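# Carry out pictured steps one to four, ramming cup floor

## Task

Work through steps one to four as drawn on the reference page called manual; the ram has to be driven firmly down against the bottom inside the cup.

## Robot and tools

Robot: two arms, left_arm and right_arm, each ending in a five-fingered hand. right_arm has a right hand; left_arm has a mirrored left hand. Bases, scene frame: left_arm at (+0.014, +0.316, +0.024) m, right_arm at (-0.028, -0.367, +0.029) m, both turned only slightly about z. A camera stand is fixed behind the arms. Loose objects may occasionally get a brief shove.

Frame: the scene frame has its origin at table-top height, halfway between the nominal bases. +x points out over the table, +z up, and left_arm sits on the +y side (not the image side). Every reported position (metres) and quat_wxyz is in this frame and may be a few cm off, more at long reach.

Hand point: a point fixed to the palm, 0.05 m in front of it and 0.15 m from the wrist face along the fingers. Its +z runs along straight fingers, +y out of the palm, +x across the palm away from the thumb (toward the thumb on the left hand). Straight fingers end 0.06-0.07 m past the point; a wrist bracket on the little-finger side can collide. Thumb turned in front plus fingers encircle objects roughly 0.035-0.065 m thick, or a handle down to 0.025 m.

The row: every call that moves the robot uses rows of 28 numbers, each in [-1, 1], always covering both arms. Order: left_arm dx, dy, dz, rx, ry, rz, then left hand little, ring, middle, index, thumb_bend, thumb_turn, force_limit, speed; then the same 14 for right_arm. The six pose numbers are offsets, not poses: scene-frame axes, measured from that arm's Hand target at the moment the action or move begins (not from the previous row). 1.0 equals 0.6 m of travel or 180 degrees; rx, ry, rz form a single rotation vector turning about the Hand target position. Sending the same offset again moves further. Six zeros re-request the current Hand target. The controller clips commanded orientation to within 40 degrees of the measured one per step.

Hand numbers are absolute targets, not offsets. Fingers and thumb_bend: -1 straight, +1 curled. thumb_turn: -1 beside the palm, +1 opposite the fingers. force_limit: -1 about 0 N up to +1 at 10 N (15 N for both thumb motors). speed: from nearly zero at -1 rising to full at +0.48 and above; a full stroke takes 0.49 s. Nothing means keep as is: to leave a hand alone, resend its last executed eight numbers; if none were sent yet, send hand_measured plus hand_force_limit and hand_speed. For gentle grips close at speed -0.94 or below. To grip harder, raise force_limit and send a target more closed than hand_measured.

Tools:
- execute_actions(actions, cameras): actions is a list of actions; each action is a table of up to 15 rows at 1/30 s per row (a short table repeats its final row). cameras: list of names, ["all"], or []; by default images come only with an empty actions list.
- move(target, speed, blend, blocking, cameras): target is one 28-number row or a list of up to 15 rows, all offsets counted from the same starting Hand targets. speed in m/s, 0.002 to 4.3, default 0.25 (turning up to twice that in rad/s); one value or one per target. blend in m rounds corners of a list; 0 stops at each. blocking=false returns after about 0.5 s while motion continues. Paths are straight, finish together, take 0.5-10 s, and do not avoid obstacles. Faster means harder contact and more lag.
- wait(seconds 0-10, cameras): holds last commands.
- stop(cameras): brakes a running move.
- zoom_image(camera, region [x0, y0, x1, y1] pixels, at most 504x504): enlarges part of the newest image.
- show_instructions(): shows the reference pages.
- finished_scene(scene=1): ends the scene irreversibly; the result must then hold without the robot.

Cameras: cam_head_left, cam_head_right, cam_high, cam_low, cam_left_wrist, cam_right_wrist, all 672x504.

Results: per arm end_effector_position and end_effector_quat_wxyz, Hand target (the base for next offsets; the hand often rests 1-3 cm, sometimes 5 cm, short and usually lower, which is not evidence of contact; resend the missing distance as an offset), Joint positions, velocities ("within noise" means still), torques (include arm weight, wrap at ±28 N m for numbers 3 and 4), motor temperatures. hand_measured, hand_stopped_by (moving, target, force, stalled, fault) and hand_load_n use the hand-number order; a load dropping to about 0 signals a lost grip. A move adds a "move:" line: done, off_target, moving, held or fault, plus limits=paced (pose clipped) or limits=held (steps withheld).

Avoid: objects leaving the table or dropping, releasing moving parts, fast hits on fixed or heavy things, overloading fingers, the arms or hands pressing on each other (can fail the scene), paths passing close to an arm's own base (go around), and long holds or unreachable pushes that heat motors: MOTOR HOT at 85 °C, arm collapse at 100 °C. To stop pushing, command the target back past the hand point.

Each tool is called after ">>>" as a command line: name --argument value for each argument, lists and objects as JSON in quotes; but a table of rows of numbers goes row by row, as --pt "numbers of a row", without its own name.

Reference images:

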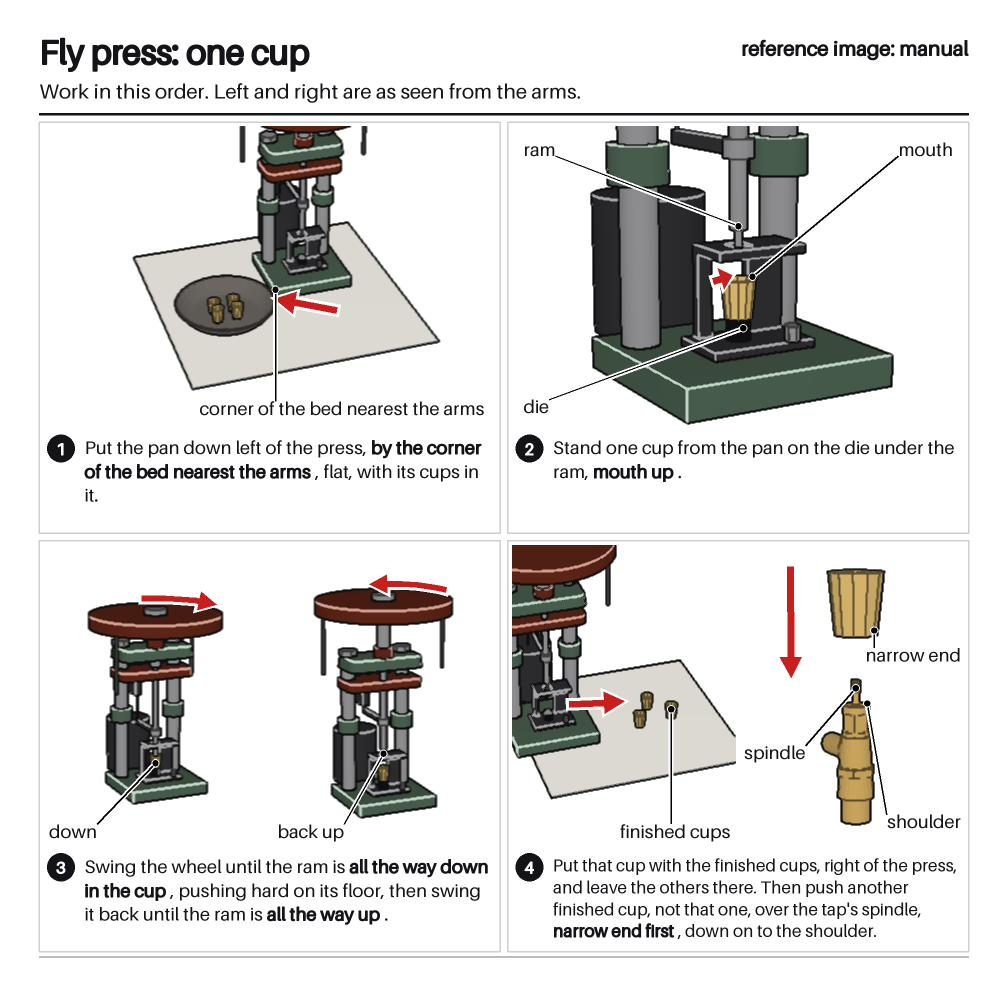

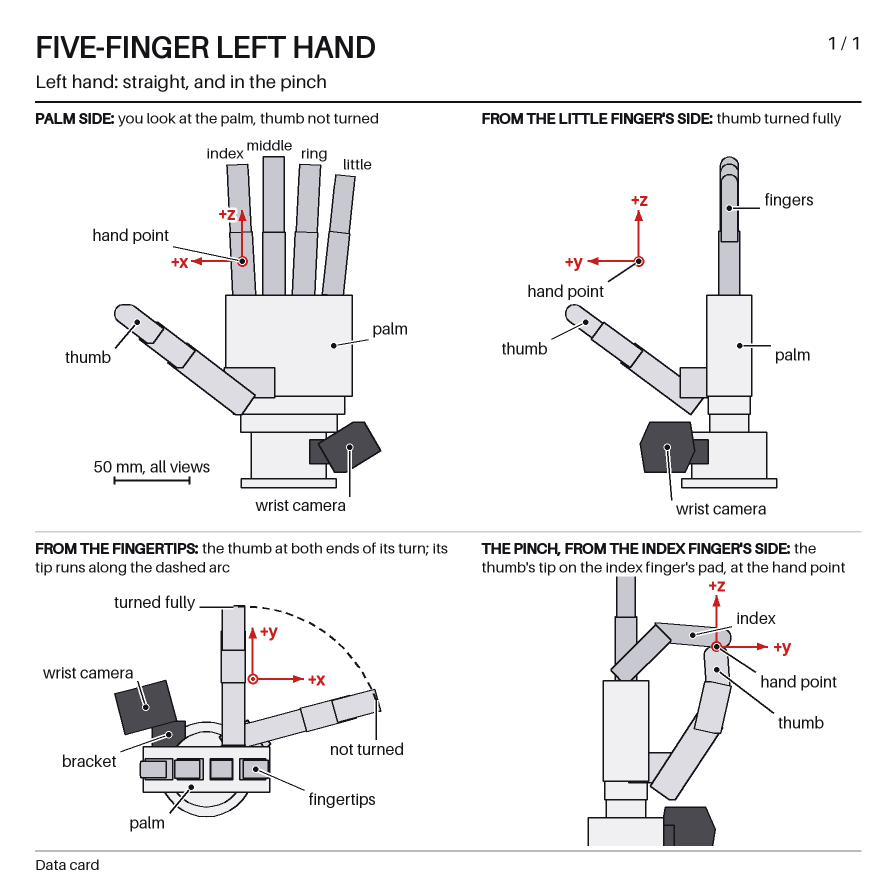

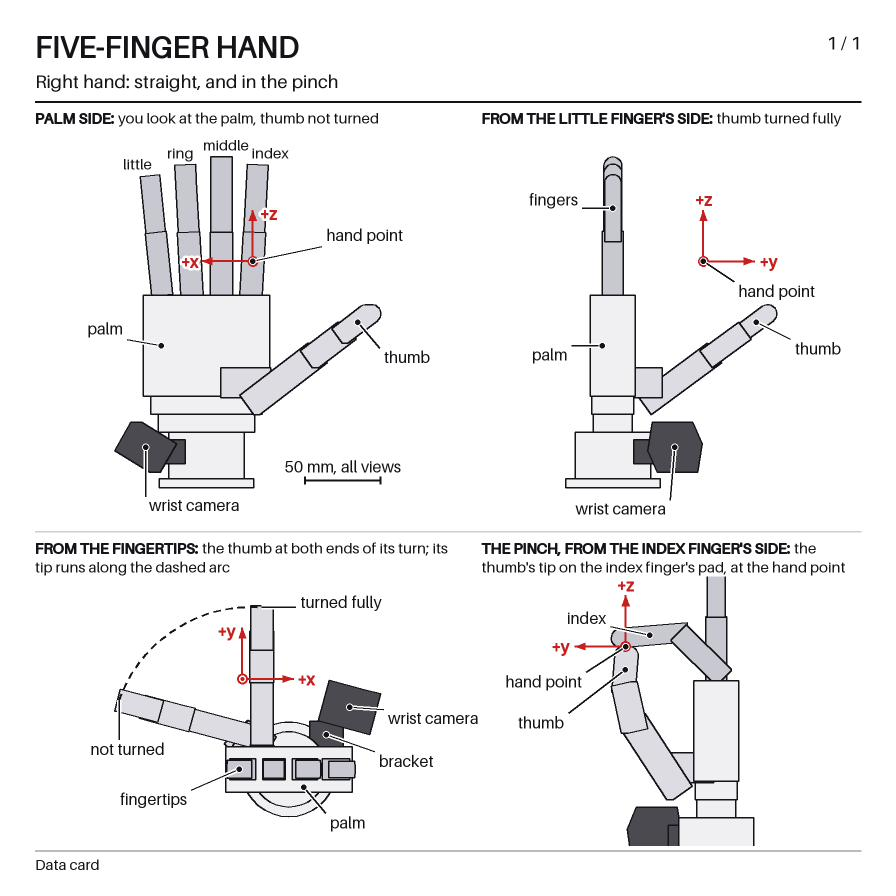

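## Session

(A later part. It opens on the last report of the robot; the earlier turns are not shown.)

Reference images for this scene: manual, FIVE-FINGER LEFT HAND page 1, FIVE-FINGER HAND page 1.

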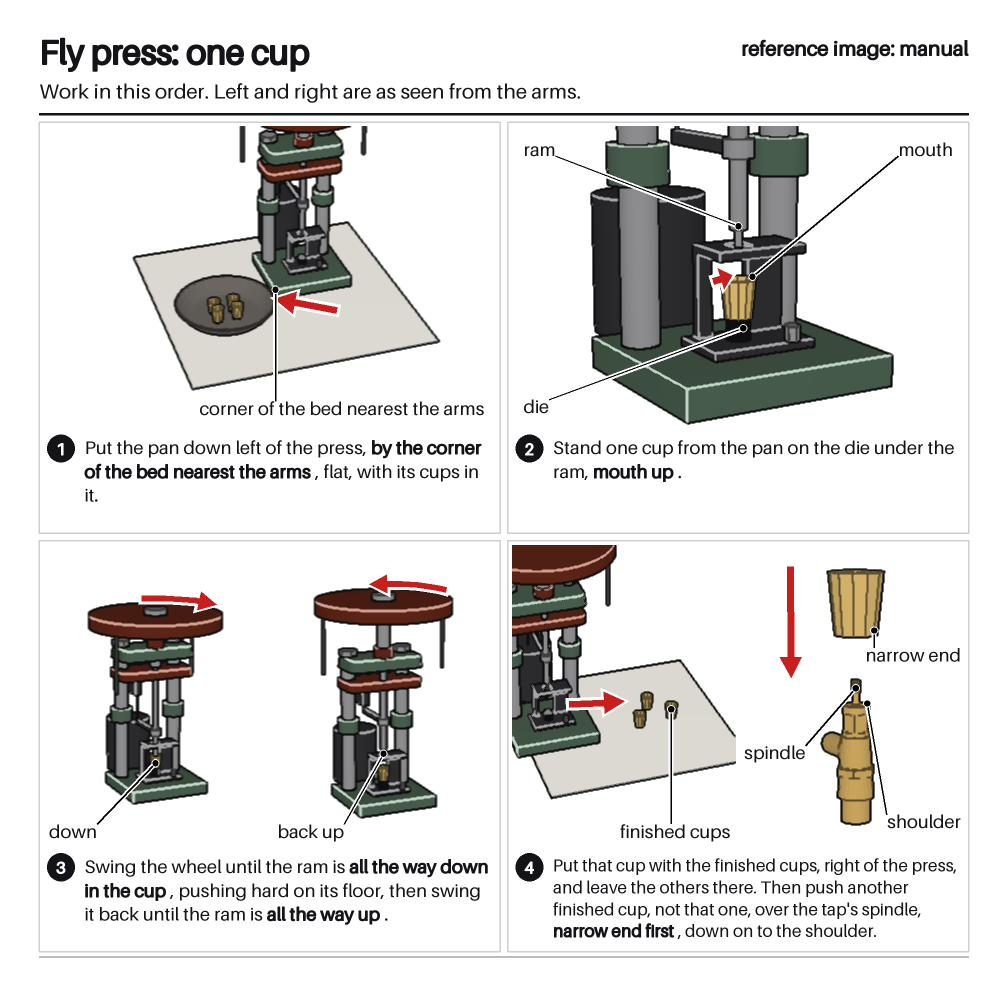

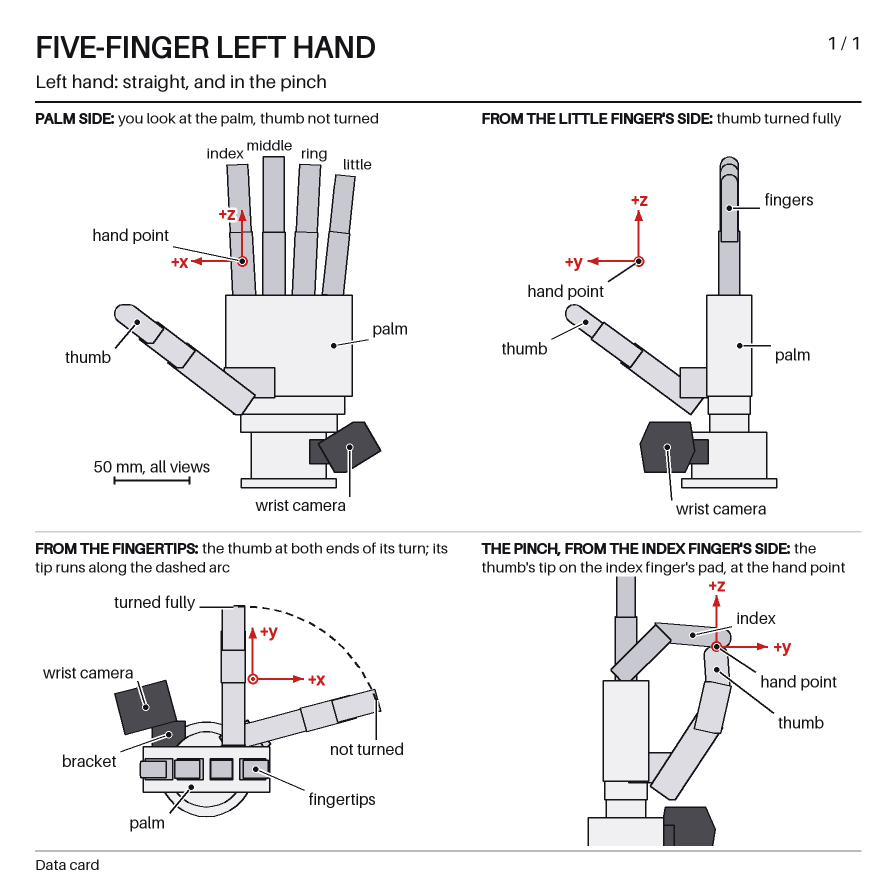

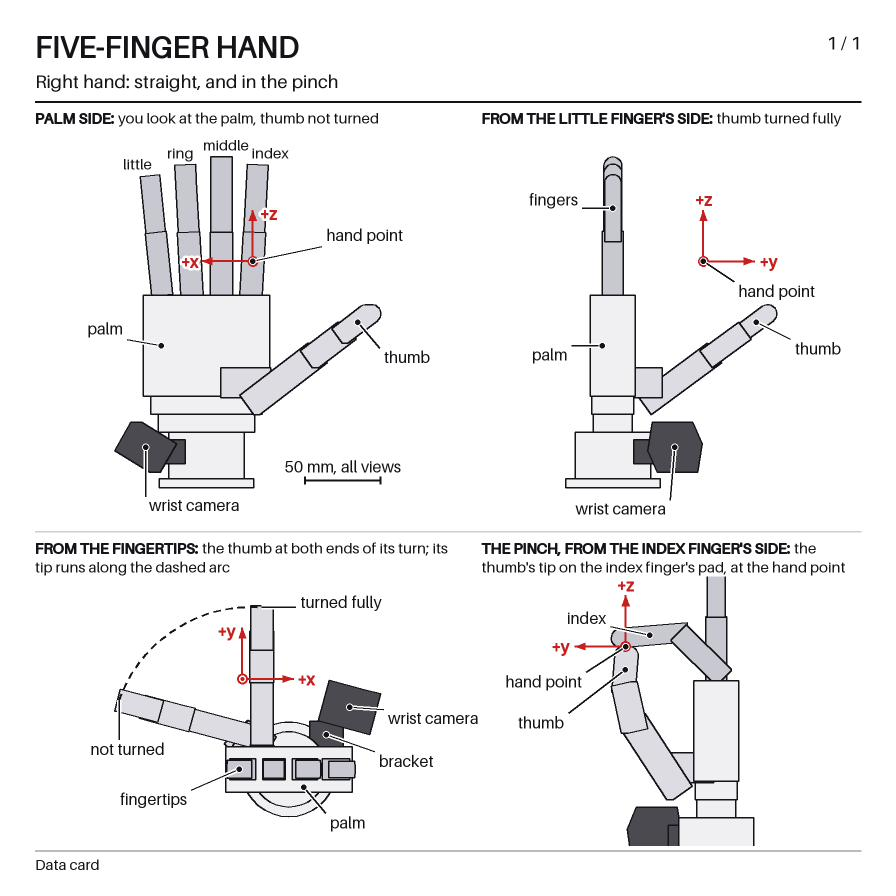

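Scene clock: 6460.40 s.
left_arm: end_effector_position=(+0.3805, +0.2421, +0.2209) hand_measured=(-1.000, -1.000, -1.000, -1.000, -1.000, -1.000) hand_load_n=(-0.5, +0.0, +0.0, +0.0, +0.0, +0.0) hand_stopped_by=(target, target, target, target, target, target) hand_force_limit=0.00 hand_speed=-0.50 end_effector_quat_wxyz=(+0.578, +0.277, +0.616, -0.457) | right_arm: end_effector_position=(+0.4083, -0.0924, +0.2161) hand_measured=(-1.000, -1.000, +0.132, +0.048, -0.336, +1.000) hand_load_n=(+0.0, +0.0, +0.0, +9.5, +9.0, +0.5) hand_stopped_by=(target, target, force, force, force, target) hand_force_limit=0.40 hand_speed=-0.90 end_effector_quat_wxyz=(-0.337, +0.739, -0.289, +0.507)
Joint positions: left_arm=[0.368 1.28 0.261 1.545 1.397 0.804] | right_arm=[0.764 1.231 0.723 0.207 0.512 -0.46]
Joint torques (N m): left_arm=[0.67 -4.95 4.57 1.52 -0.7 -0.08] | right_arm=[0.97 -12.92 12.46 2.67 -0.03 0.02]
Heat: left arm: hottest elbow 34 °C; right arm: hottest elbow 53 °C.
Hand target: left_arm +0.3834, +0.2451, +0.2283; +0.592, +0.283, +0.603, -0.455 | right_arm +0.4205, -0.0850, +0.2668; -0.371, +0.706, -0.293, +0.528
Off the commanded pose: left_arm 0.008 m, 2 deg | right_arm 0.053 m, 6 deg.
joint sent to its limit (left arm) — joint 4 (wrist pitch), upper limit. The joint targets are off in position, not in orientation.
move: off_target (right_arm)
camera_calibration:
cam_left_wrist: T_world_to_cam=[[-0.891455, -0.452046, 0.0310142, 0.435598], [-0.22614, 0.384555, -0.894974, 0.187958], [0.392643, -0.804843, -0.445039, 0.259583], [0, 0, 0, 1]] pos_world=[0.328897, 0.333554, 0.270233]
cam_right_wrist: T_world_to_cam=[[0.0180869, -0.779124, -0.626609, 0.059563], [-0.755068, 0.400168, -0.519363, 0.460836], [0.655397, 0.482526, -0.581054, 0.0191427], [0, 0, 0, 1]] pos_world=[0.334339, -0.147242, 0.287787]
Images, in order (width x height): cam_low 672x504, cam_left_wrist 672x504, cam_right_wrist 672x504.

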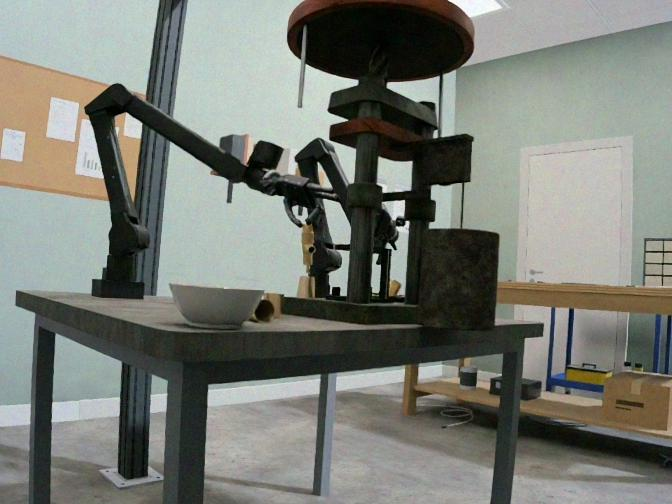

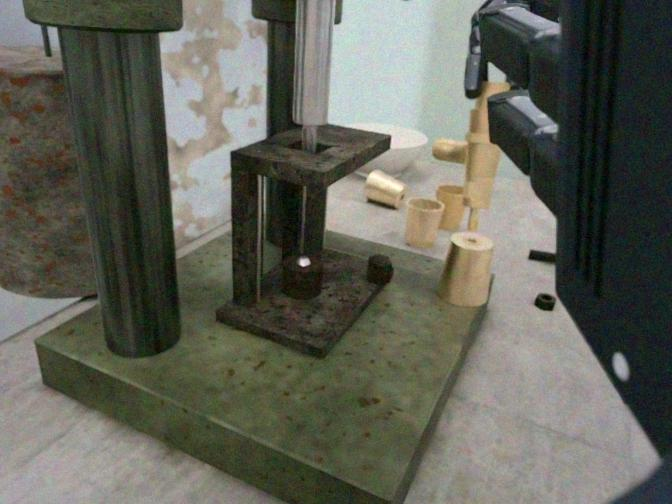

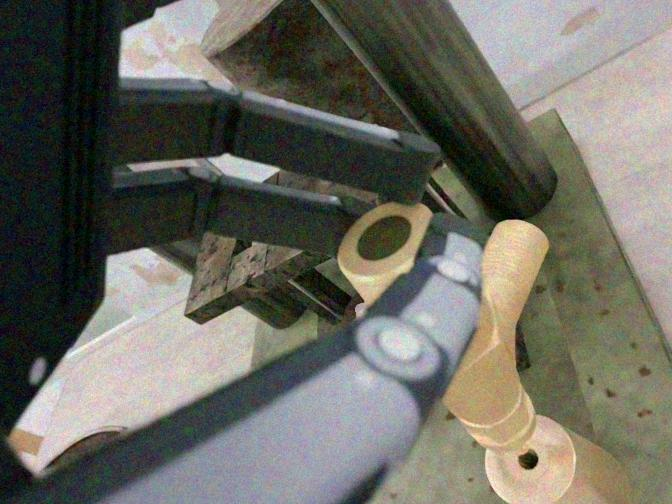

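>>> move --target '[0,0,0,0,0,0,-1,-1,-1,-1,-1,-1,0.0,-0.5,-0.0195,0.0237,0.00207,-0.0353,-0.0078,0.02604,-1,-1,0.25,0.2,-0.2,1.0,0.4,-0.9]' --speed 0.04 --cameras '["cam_left_wrist","cam_low","cam_right_wrist"]'

>>> zoom_image --camera "cam_left_wrist" --region '[420, 80, 520, 260]'

>>> zoom_image --camera "cam_low" --region '[280, 210, 340, 300]'

Scene clock: 6491.63 s.
left_arm: end_effector_position=(+0.3805, +0.2421, +0.2209) hand_measured=(-1.000, -1.000, -1.000, -1.000, -1.000, -1.000) hand_load_n=(+0.0, +0.0, +0.0, +0.0, +0.0, +0.0) hand_stopped_by=(target, target, target, target, target, target) hand_force_limit=0.00 hand_speed=-0.50 end_effector_quat_wxyz=(+0.578, +0.277, +0.616, -0.457) | right_arm: end_effector_position=(+0.4027, -0.0858, +0.2190) hand_measured=(-1.000, -1.000, +0.132, +0.048, -0.336, +1.000) hand_load_n=(+0.0, +0.0, +0.5, +9.5, +9.0, +0.5) hand_stopped_by=(target, target, force, force, force, target) hand_force_limit=0.40 hand_speed=-0.90 end_effector_quat_wxyz=(-0.325, +0.756, -0.241, +0.516)
Joint positions: left_arm=[0.368 1.28 0.261 1.545 1.397 0.804] | right_arm=[0.787 1.227 0.723 0.207 0.497 -0.555]
Joint torques (N m): left_arm=[0.67 -4.95 4.55 1.54 -0.7 -0.08] | right_arm=[2.02 -12.86 12.57 2.44 -0.18 -0.2]
Heat: left arm: hottest elbow 34 °C; right arm: hottest elbow 53 °C.
Hand target: left_arm +0.3834, +0.2451, +0.2283; +0.592, +0.283, +0.603, -0.455 | right_arm +0.4088, -0.0708, +0.2681; -0.356, +0.730, -0.230, +0.536
Off the commanded pose: left_arm 0.008 m, 2 deg | right_arm 0.052 m, 5 deg.
joint sent to its limit (left arm) — joint 4 (wrist pitch), upper limit. The joint targets are off in position, not in orientation.
move: off_target (right_arm)
camera_calibration:
cam_left_wrist: T_world_to_cam=[[-0.891455, -0.452046, 0.0310142, 0.435598], [-0.22614, 0.384555, -0.894974, 0.187958], [0.392643, -0.804843, -0.445039, 0.259583], [0, 0, 0, 1]] pos_world=[0.328897, 0.333554, 0.270233]
cam_right_wrist: T_world_to_cam=[[0.08081, -0.825236, -0.558977, 0.0225349], [-0.765451, 0.307815, -0.565097, 0.461838], [0.6384, 0.473535, -0.606803, 0.0330931], [0, 0, 0, 1]] pos_world=[0.330567, -0.139235, 0.29366]
Images, in order (width x height): cam_low 672x504, cam_left_wrist 672x504, cam_right_wrist 672x504.

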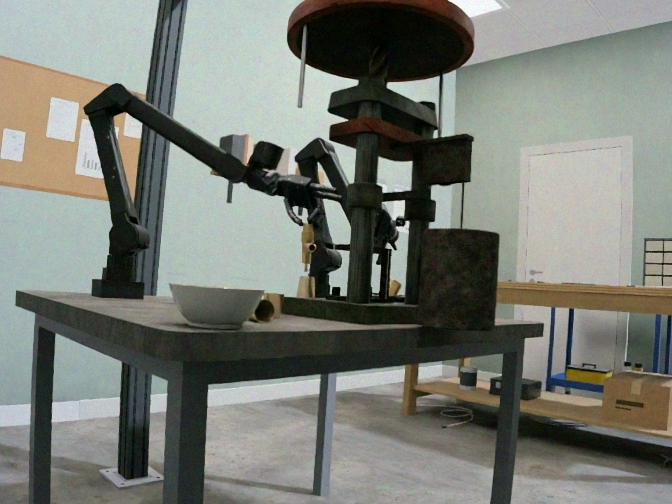

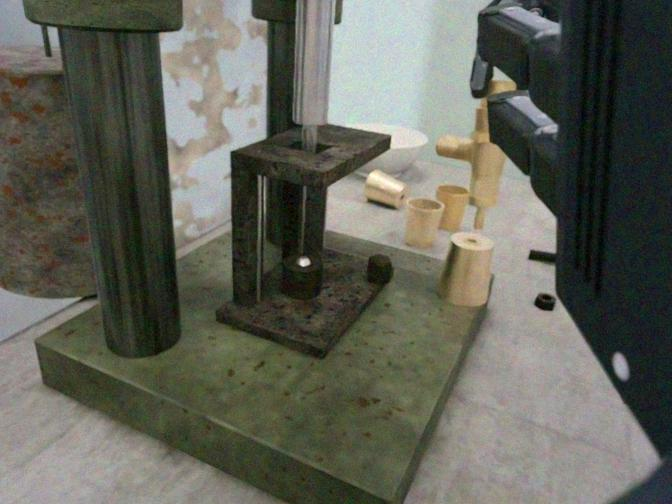

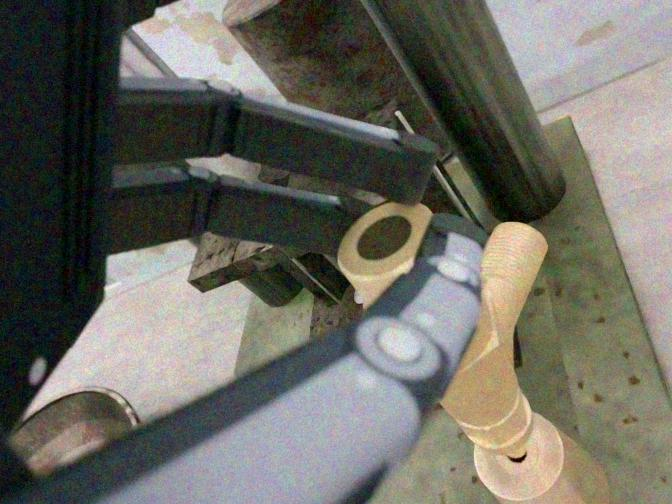

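Scaled by 2.800.

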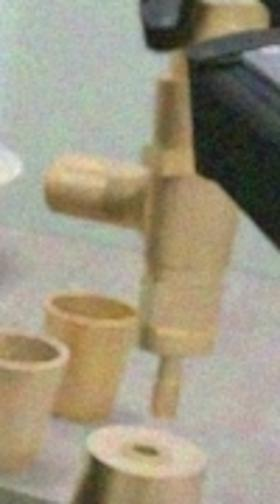

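Scaled by 5.600.

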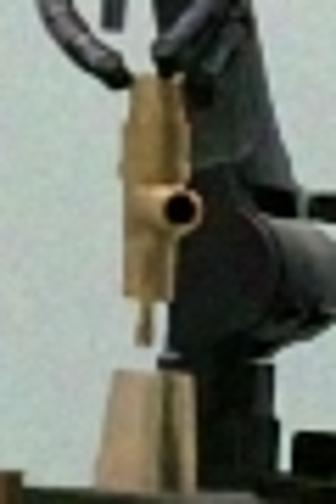

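>>> zoom_image --camera "cam_right_wrist" --region '[480, 400, 570, 490]'

Scaled by 5.600.

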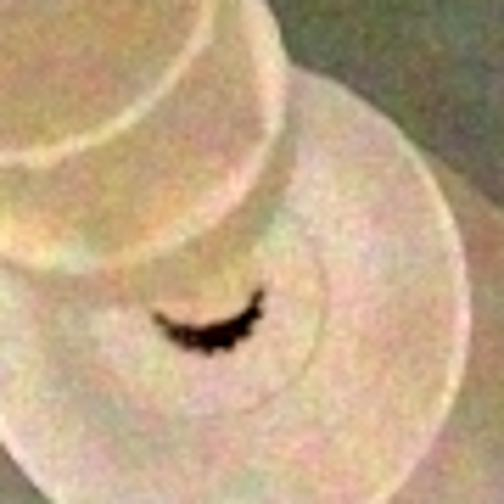

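>>> move --target '[0,0,0,0,0,0,-1,-1,-1,-1,-1,-1,0.0,-0.5,0.0229,0.0123,0.0393,0.0146,-0.0094,-0.0044,-1,-1,0.25,0.2,-0.2,1.0,0.4,-0.9]' --speed 0.04

Scene clock: 6517.60 s.
left_arm: end_effector_position=(+0.3805, +0.2421, +0.2209) hand_measured=(-1.000, -1.000, -1.000, -1.000, -1.000, -1.000) hand_load_n=(+0.0, +0.0, +0.0, +0.0, +0.5, +0.0) hand_stopped_by=(target, target, target, target, target, target) hand_force_limit=0.00 hand_speed=-0.50 end_effector_quat_wxyz=(+0.578, +0.277, +0.616, -0.457) | right_arm: end_effector_position=(+0.4069, -0.0819, +0.2291) hand_measured=(-1.000, -1.000, +0.132, +0.048, -0.336, +1.000) hand_load_n=(+0.0, +0.0, +0.5, +9.5, +8.5, +0.5) hand_stopped_by=(target, target, force, force, force, target) hand_force_limit=0.40 hand_speed=-0.90 end_effector_quat_wxyz=(-0.331, +0.750, -0.241, +0.519)
Joint positions: left_arm=[0.368 1.28 0.261 1.545 1.397 0.804] | right_arm=[0.787 1.227 0.741 0.207 0.497 -0.557]
Joint torques (N m): left_arm=[0.67 -5.07 4.56 1.55 -0.7 -0.07] | right_arm=[1.2 -12.57 14.9 2.84 -0.06 -0.06]
Heat: left arm: hottest elbow 34 °C; right arm: hottest elbow 54 °C.
Hand target: left_arm +0.3834, +0.2451, +0.2283; +0.592, +0.283, +0.603, -0.455 | right_arm +0.4226, -0.0634, +0.2917; -0.372, +0.712, -0.242, +0.544
Off the commanded pose: left_arm 0.008 m, 2 deg | right_arm 0.067 m, 7 deg.
joint sent to its limit (left arm) — joint 4 (wrist pitch), upper limit. The joint targets are off in position, not in orientation.
move: off_target (right_arm)

>>> move --target '[0,0,0,0,0,0,-1,-1,-1,-1,-1,-1,0.0,-0.5,-0.03307,-0.03212,-0.07066,-0.01819,0.01872,0,-1,-1,0.25,0.2,-0.2,1.0,0.4,-0.9]' --speed 0.04

Scene clock: 6526.97 s.
left_arm: end_effector_position=(+0.3805, +0.2421, +0.2209) hand_measured=(-1.000, -1.000, -1.000, -1.000, -1.000, -1.000) hand_load_n=(+0.0, +0.0, +0.0, +0.0, +0.0, +0.0) hand_stopped_by=(target, target, target, target, target, target) hand_force_limit=0.00 hand_speed=-0.50 end_effector_quat_wxyz=(+0.578, +0.277, +0.616, -0.457) | right_arm: end_effector_position=(+0.4006, -0.0880, +0.2147) hand_measured=(-1.000, -1.000, +0.132, +0.048, -0.336, +1.000) hand_load_n=(+0.0, +0.0, +0.0, +9.5, +9.0, +0.5) hand_stopped_by=(target, target, force, force, force, target) hand_force_limit=0.40 hand_speed=-0.90 end_effector_quat_wxyz=(-0.322, +0.758, -0.239, +0.514)
Joint positions: left_arm=[0.368 1.28 0.261 1.545 1.397 0.804] | right_arm=[0.787 1.225 0.714 0.207 0.497 -0.557]
Joint torques (N m): left_arm=[0.67 -4.95 4.56 1.54 -0.7 -0.07] | right_arm=[1.26 -12.98 10.24 2.15 -0.1 -0.06]
Motor temperatures (°C): left_arm=[29 28 34 28 27 28] | right_arm=[25 30 56 30 26 29]
Heat: left arm: hottest elbow 34 °C; right arm: hottest elbow 56 °C.
Hand target: left_arm +0.3834, +0.2451, +0.2283; +0.592, +0.283, +0.603, -0.455 | right_arm +0.4027, -0.0827, +0.2493; -0.345, +0.738, -0.237, +0.530
Off the commanded pose: left_arm 0.008 m, 2 deg | right_arm 0.035 m, 4 deg.
joint sent to its limit (left arm) — joint 4 (wrist pitch), upper limit. The joint targets are off in position, not in orientation.
move: off_target (right_arm)

>>> move --target '[0,0,0,0,0,0,-1,-1,-1,-1,-1,-1,0.0,-0.5,0.02843,0.02761,0.06075,0.01564,-0.01609,0,-1,-1,0.25,0.2,-0.2,1.0,0.4,-0.9]' --speed 0.04

Scene clock: 6532.67 s.
left_arm: end_effector_position=(+0.3805, +0.2421, +0.2209) hand_measured=(-1.000, -1.000, -1.000, -1.000, -1.000, -1.000) hand_load_n=(+0.0, +0.0, +0.0, +0.0, +0.0, +0.0) hand_stopped_by=(target, target, target, target, target, target) hand_force_limit=0.00 hand_speed=-0.50 end_effector_quat_wxyz=(+0.578, +0.277, +0.616, -0.457) | right_arm: end_effector_position=(+0.4041, -0.0846, +0.2231) hand_measured=(-1.000, -1.000, +0.132, +0.048, -0.336, +1.000) hand_load_n=(+0.5, +0.0, +0.0, +9.0, +8.5, +0.5) hand_stopped_by=(target, target, force, force, force, target) hand_force_limit=0.40 hand_speed=-0.90 end_effector_quat_wxyz=(-0.327, +0.753, -0.240, +0.517)
Joint positions: left_arm=[0.368 1.28 0.261 1.545 1.397 0.804] | right_arm=[0.787 1.225 0.729 0.207 0.497 -0.557]
Joint torques (N m): left_arm=[0.67 -4.89 4.56 1.54 -0.69 -0.08] | right_arm=[1.26 -12.34 14.82 2.76 -0.08 -0.06]
Motor temperatures (°C): left_arm=[29 28 34 28 27 28] | right_arm=[25 30 56 30 26 29]
Heat: left arm: hottest elbow 34 °C; right arm: hottest elbow 56 °C.
Hand target: left_arm +0.3834, +0.2451, +0.2283; +0.592, +0.283, +0.603, -0.455 | right_arm +0.4198, -0.0661, +0.2857; -0.368, +0.716, -0.241, +0.542
Off the commanded pose: left_arm 0.008 m, 2 deg | right_arm 0.067 m, 7 deg.
joint sent to its limit (left arm) — joint 4 (wrist pitch), upper limit. The joint targets are off in position, not in orientation.
move: off_target (right_arm)

>>> move --target '[0,0,0,0,0,0,-1,-1,-1,-1,-1,-1,0.0,-0.5,-0.00437,-0.00423,-0.0733,-0.01907,0.01964,0,-1,-1,0.25,0.2,-0.2,1.0,0.4,-0.9]' --speed 0.04 --cameras '["cam_left_wrist","cam_low","cam_right_wrist"]'

>>> zoom_image --camera "cam_left_wrist" --region '[435, 190, 505, 260]'

>>> zoom_image --camera "cam_low" --region '[288, 240, 328, 300]'

>>> zoom_image --camera "cam_right_wrist" --region '[480, 410, 550, 480]'

Scene clock: 6545.80 s.
left_arm: end_effector_position=(+0.3805, +0.2421, +0.2209) hand_measured=(-1.000, -1.000, -1.000, -1.000, -1.000, -1.000) hand_load_n=(+0.0, +0.0, +0.0, +0.0, +0.0, +0.0) hand_stopped_by=(target, target, target, target, target, target) hand_force_limit=0.00 hand_speed=-0.50 end_effector_quat_wxyz=(+0.578, +0.277, +0.616, -0.457) | right_arm: end_effector_position=(+0.4053, -0.0835, +0.2090) hand_measured=(-1.000, -1.000, +0.132, +0.048, -0.336, +1.000) hand_load_n=(+0.0, +0.0, +0.5, +9.5, +8.5, +0.5) hand_stopped_by=(target, target, force, force, force, target) hand_force_limit=0.40 hand_speed=-0.90 end_effector_quat_wxyz=(-0.317, +0.762, -0.239, +0.512)
Joint positions: left_arm=[0.368 1.28 0.261 1.545 1.397 0.804] | right_arm=[0.787 1.254 0.729 0.207 0.497 -0.557]
Joint torques (N m): left_arm=[0.67 -5.01 4.56 1.54 -0.69 -0.08] | right_arm=[1.14 -10.34 12.53 2.5 -0.09 -0.03]
Motor temperatures (°C): left_arm=[29 28 34 28 27 28] | right_arm=[25 30 57 30 26 29]
Heat: left arm: hottest elbow 34 °C; right arm: hottest elbow 57 °C.
Hand target: left_arm +0.3834, +0.2451, +0.2283; +0.592, +0.283, +0.603, -0.455 | right_arm +0.4172, -0.0687, +0.2417; -0.339, +0.743, -0.236, +0.527
Off the commanded pose: left_arm 0.008 m, 2 deg | right_arm 0.038 m, 4 deg.
joint sent to its limit (left arm) — joint 4 (wrist pitch), upper limit. The joint targets are off in position, not in orientation.
move: off_target (right_arm)
camera_calibration:
cam_left_wrist: T_world_to_cam=[[-0.891455, -0.452046, 0.0310142, 0.435598], [-0.22614, 0.384555, -0.894974, 0.187958], [0.392643, -0.804843, -0.445039, 0.259583], [0, 0, 0, 1]] pos_world=[0.328897, 0.333554, 0.270233]
cam_right_wrist: T_world_to_cam=[[0.0728337, -0.834262, -0.546536, 0.0185694], [-0.774009, 0.298307, -0.5585, 0.45867], [0.628972, 0.463701, -0.624, 0.0308258], [0, 0, 0, 1]] pos_world=[0.334274, -0.135627, 0.285552]
Images, in order (width x height): cam_low 672x504, cam_left_wrist 672x504, cam_right_wrist 672x504.

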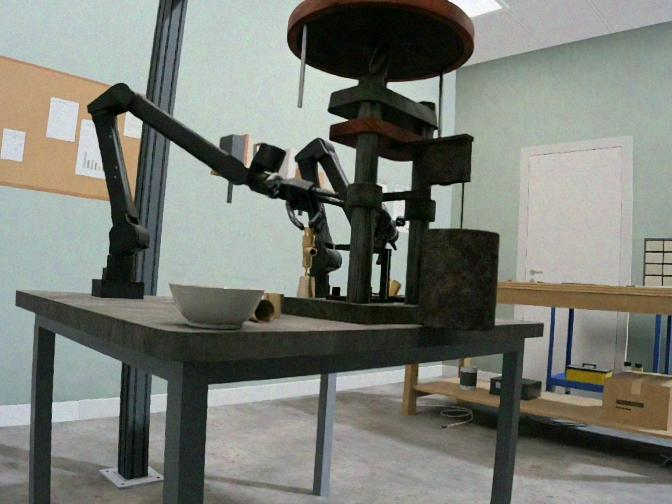

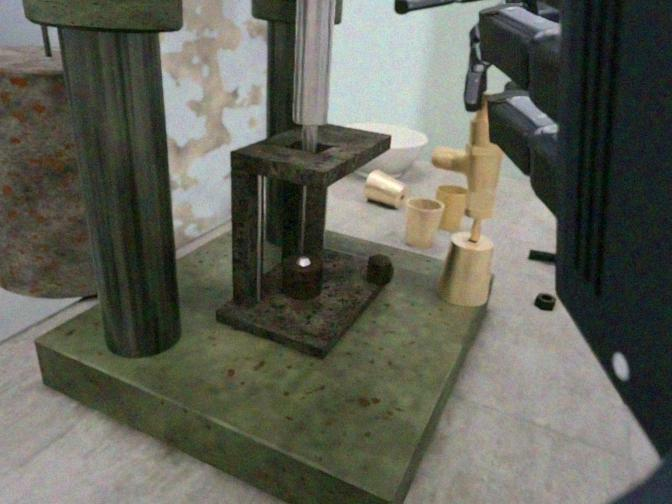

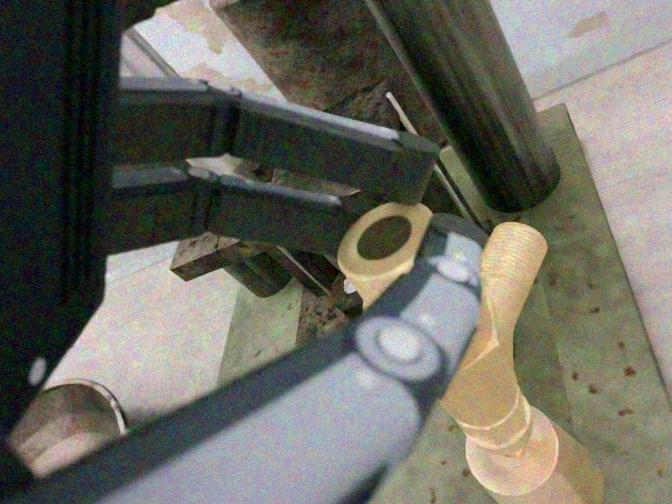

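Scaled by 7.200.

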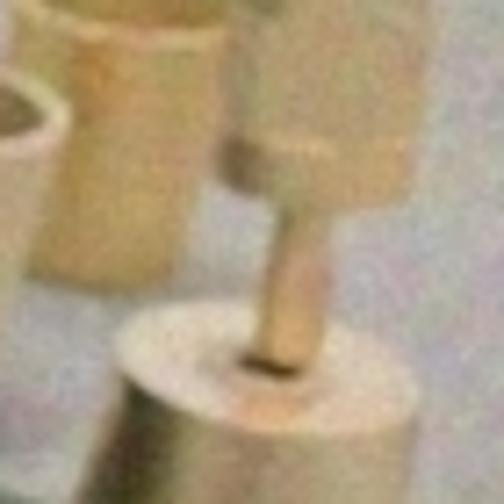

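Scaled by 8.400.

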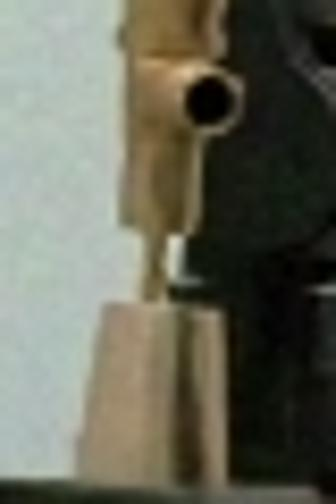

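Scaled by 7.200.

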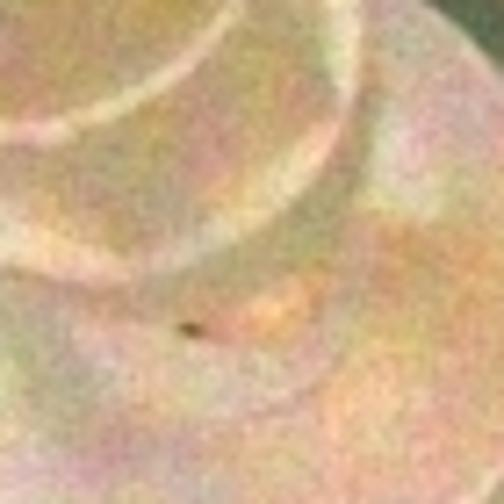

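>>> zoom_image --camera "cam_low" --region '[280, 210, 340, 300]'

>>> zoom_image --camera "cam_left_wrist" --region '[420, 90, 520, 260]'

Scaled by 5.600.

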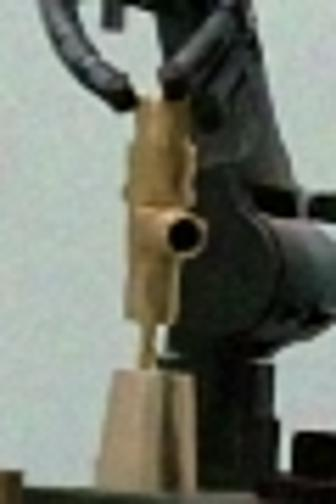

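Scaled by 2.965.

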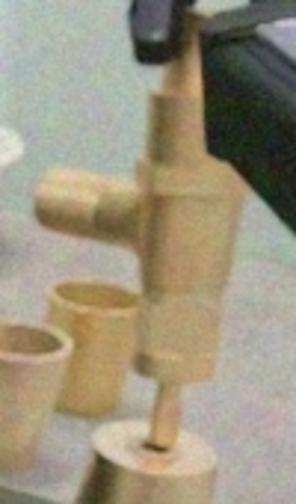

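>>> move --target '[0,0,0,0,0,0,-1,-1,-1,-1,-1,-1,0.0,-0.5,0.01452,0.0141,0.0310,0.00799,-0.00822,0,-1,-1,0.25,0.2,-0.2,1.0,0.4,-0.9]' --speed 0.04

Scene clock: 6590.93 s.
left_arm: end_effector_position=(+0.3805, +0.2421, +0.2209) hand_measured=(-1.000, -1.000, -1.000, -1.000, -1.000, -1.000) hand_load_n=(+0.0, +0.0, +0.0, +0.0, +0.0, +0.0) hand_stopped_by=(target, target, target, target, target, target) hand_force_limit=0.00 hand_speed=-0.50 end_effector_quat_wxyz=(+0.578, +0.277, +0.616, -0.457) | right_arm: end_effector_position=(+0.4071, -0.0817, +0.2131) hand_measured=(-1.000, -1.000, +0.132, +0.048, -0.336, +1.000) hand_load_n=(+0.0, +0.0, +0.0, +9.5, +9.0, +0.5) hand_stopped_by=(target, target, force, force, force, target) hand_force_limit=0.40 hand_speed=-0.90 end_effector_quat_wxyz=(-0.320, +0.760, -0.239, +0.513)
Joint positions: left_arm=[0.368 1.28 0.261 1.545 1.397 0.804] | right_arm=[0.787 1.254 0.737 0.207 0.497 -0.557]
Joint torques (N m): left_arm=[0.62 -5.01 4.56 1.52 -0.7 -0.08] | right_arm=[1.32 -10.34 14.79 2.73 -0.06 -0.04]
Motor temperatures (°C): left_arm=[29 28 34 28 27 28] | right_arm=[25 29 56 30 26 29]
Heat: left arm: hottest elbow 34 °C; right arm: hottest elbow 56 °C.
Hand target: left_arm +0.3834, +0.2451, +0.2283; +0.592, +0.283, +0.603, -0.455 | right_arm +0.4259, -0.0602, +0.2603; -0.352, +0.732, -0.238, +0.533
Off the commanded pose: left_arm 0.008 m, 2 deg | right_arm 0.055 m, 5 deg.
joint sent to its limit (left arm) — joint 4 (wrist pitch), upper limit. The joint targets are off in position, not in orientation.
move: off_target (right_arm)

>>> execute_actions --actions '[[[0,0,0,0,0,0,-1,-1,-1,-1,-1,-1,0.0,-0.5,0,0,0,0,0,0,-1,-1,0.4,0.2,-0.2,1.0,0.4,-0.9]]]' --cameras '["cam_left_wrist","cam_low","cam_right_wrist"]'

>>> zoom_image --camera "cam_left_wrist" --region '[420, 90, 520, 260]'

>>> zoom_image --camera "cam_low" --region '[280, 210, 340, 300]'

Scene clock: 6597.93 s.
left_arm: end_effector_position=(+0.3805, +0.2421, +0.2209) hand_measured=(-1.000, -1.000, -1.000, -1.000, -1.000, -1.000) hand_load_n=(+0.0, +0.0, +0.0, +0.0, +0.0, +0.0) hand_stopped_by=(target, target, target, target, target, target) hand_force_limit=0.00 hand_speed=-0.50 end_effector_quat_wxyz=(+0.578, +0.277, +0.616, -0.457) | right_arm: end_effector_position=(+0.4071, -0.0817, +0.2131) hand_measured=(-1.000, -1.000, +0.342, +0.048, -0.336, +1.000) hand_load_n=(+0.0, +0.0, +8.5, +8.0, +10.5, +0.5) hand_stopped_by=(target, target, force, force, force, target) hand_force_limit=0.40 hand_speed=-0.90 end_effector_quat_wxyz=(-0.320, +0.760, -0.239, +0.513)
Joint positions: left_arm=[0.368 1.28 0.261 1.545 1.397 0.804] | right_arm=[0.787 1.254 0.737 0.207 0.497 -0.557]
Joint torques (N m): left_arm=[0.67 -4.95 4.56 1.54 -0.69 -0.08] | right_arm=[1.2 -10.23 14.76 2.73 -0.06 -0.05]
Motor temperatures (°C): left_arm=[29 28 34 28 27 28] | right_arm=[25 29 57 30 26 29]
Heat: left arm: hottest elbow 34 °C; right arm: hottest elbow 57 °C.
Hand target: left_arm +0.3834, +0.2451, +0.2283; +0.592, +0.283, +0.603, -0.455 | right_arm +0.4259, -0.0602, +0.2603; -0.352, +0.732, -0.238, +0.533
Off the commanded pose: left_arm 0.008 m, 2 deg | right_arm 0.055 m, 5 deg.
joint sent to its limit (left arm) — joint 4 (wrist pitch), upper limit. The joint targets are off in position, not in orientation.
camera_calibration:
cam_left_wrist: T_world_to_cam=[[-0.891455, -0.452046, 0.0310142, 0.435598], [-0.22614, 0.384555, -0.894974, 0.187958], [0.392643, -0.804843, -0.445039, 0.259583], [0, 0, 0, 1]] pos_world=[0.328897, 0.333554, 0.270233]
cam_right_wrist: T_world_to_cam=[[0.0758412, -0.831364, -0.550529, 0.0219991], [-0.7709, 0.301295, -0.56119, 0.461457], [0.632425, 0.466964, -0.618048, 0.0290902], [0, 0, 0, 1]] pos_world=[0.335671, -0.134329, 0.289055]
Images, in order (width x height): cam_low 672x504, cam_left_wrist 672x504, cam_right_wrist 672x504.

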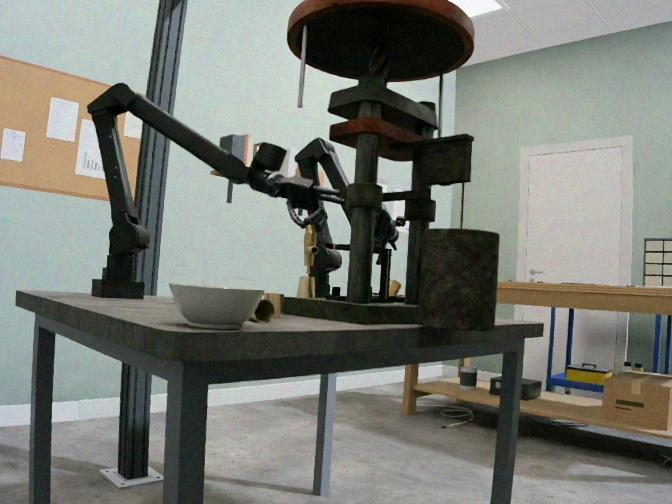

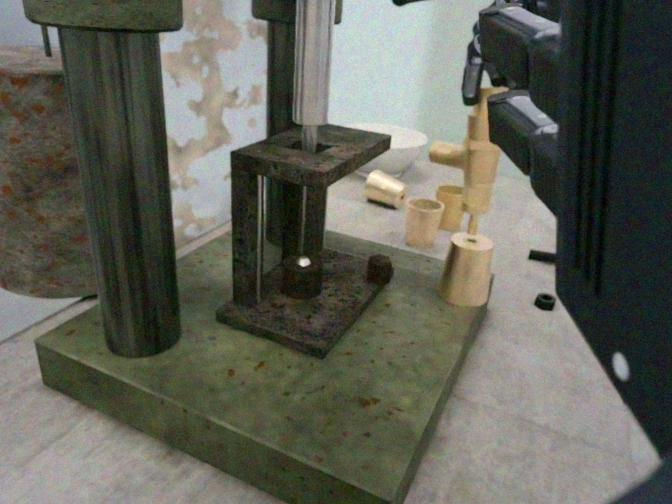

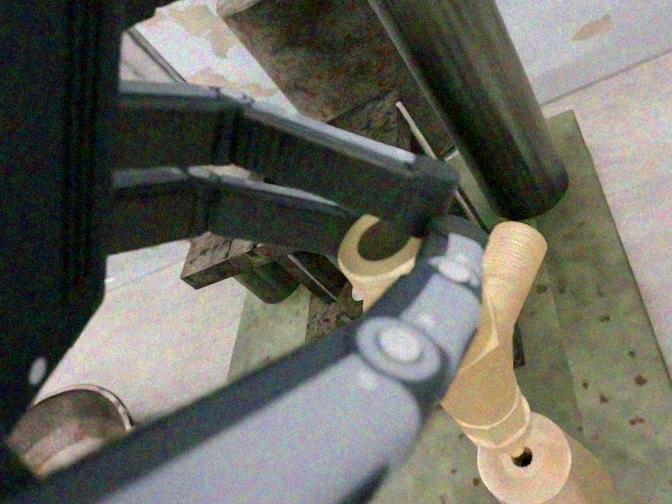

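Scaled by 2.965.

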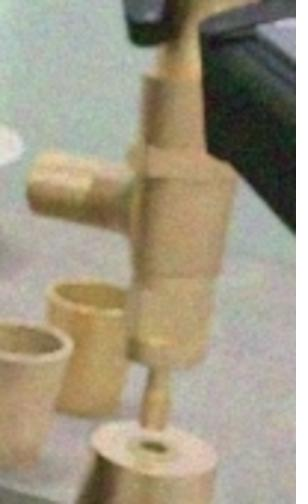

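Scaled by 5.600.

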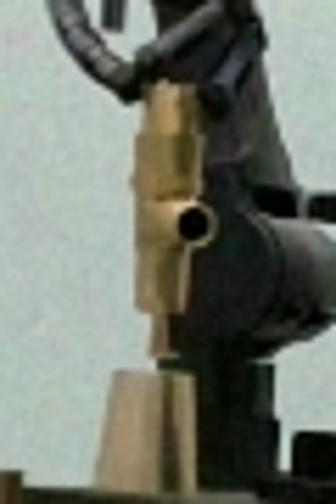

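>>> zoom_image --camera "cam_right_wrist" --region '[480, 400, 570, 490]'

>>> zoom_image --camera "cam_left_wrist" --region '[435, 190, 505, 260]'

>>> zoom_image --camera "cam_low" --region '[288, 240, 328, 300]'

Scaled by 5.600.

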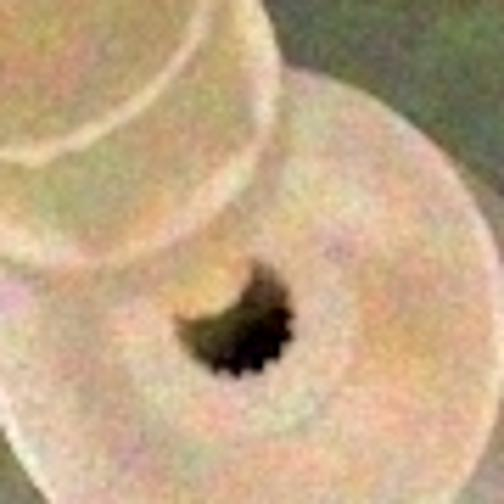

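Scaled by 7.200.

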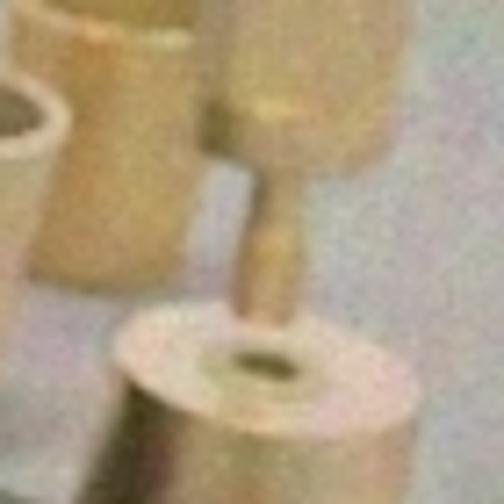

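Scaled by 8.400.

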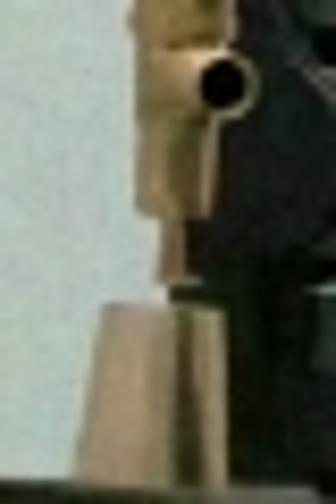

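>>> move --target '[0,0,0,0,0,0,-1,-1,-1,-1,-1,-1,0.0,-0.5,-0.02311,-0.02244,-0.04937,-0.01271,0.01308,0,-1,-1,0.4,0.2,-0.2,1.0,0.4,-0.9]' --speed 0.04

Scene clock: 6633.20 s.
left_arm: end_effector_position=(+0.3805, +0.2421, +0.2209) hand_measured=(-1.000, -1.000, -1.000, -1.000, -1.000, -1.000) hand_load_n=(+0.0, +0.0, +0.0, +0.0, +0.0, +0.0) hand_stopped_by=(target, target, target, target, target, target) hand_force_limit=0.00 hand_speed=-0.50 end_effector_quat_wxyz=(+0.578, +0.277, +0.616, -0.457) | right_arm: end_effector_position=(+0.4071, -0.0817, +0.2131) hand_measured=(-1.000, -1.000, +0.342, +0.048, -0.336, +1.000) hand_load_n=(+0.0, +0.0, +8.5, +8.0, +10.0, +0.5) hand_stopped_by=(target, target, force, force, force, target) hand_force_limit=0.40 hand_speed=-0.90 end_effector_quat_wxyz=(-0.320, +0.760, -0.239, +0.513)
Joint positions: left_arm=[0.368 1.28 0.261 1.545 1.397 0.804] | right_arm=[0.787 1.254 0.737 0.207 0.497 -0.557]
Joint torques (N m): left_arm=[0.67 -5.01 4.55 1.55 -0.69 -0.07] | right_arm=[1.2 -10.34 10.18 2.41 -0.12 -0.05]
Motor temperatures (°C): left_arm=[29 28 34 28 27 28] | right_arm=[25 29 59 30 26 29]
Heat: left arm: hottest elbow 34 °C; right arm: hottest elbow 59 °C.
Hand target: left_arm +0.3834, +0.2451, +0.2283; +0.592, +0.283, +0.603, -0.455 | right_arm +0.4120, -0.0737, +0.2307; -0.332, +0.749, -0.235, +0.523
Off the commanded pose: left_arm 0.008 m, 2 deg | right_arm 0.020 m, 2 deg.
joint sent to its limit (left arm) — joint 4 (wrist pitch), upper limit. The joint targets are off in position, not in orientation.
move: off_target (right_arm)


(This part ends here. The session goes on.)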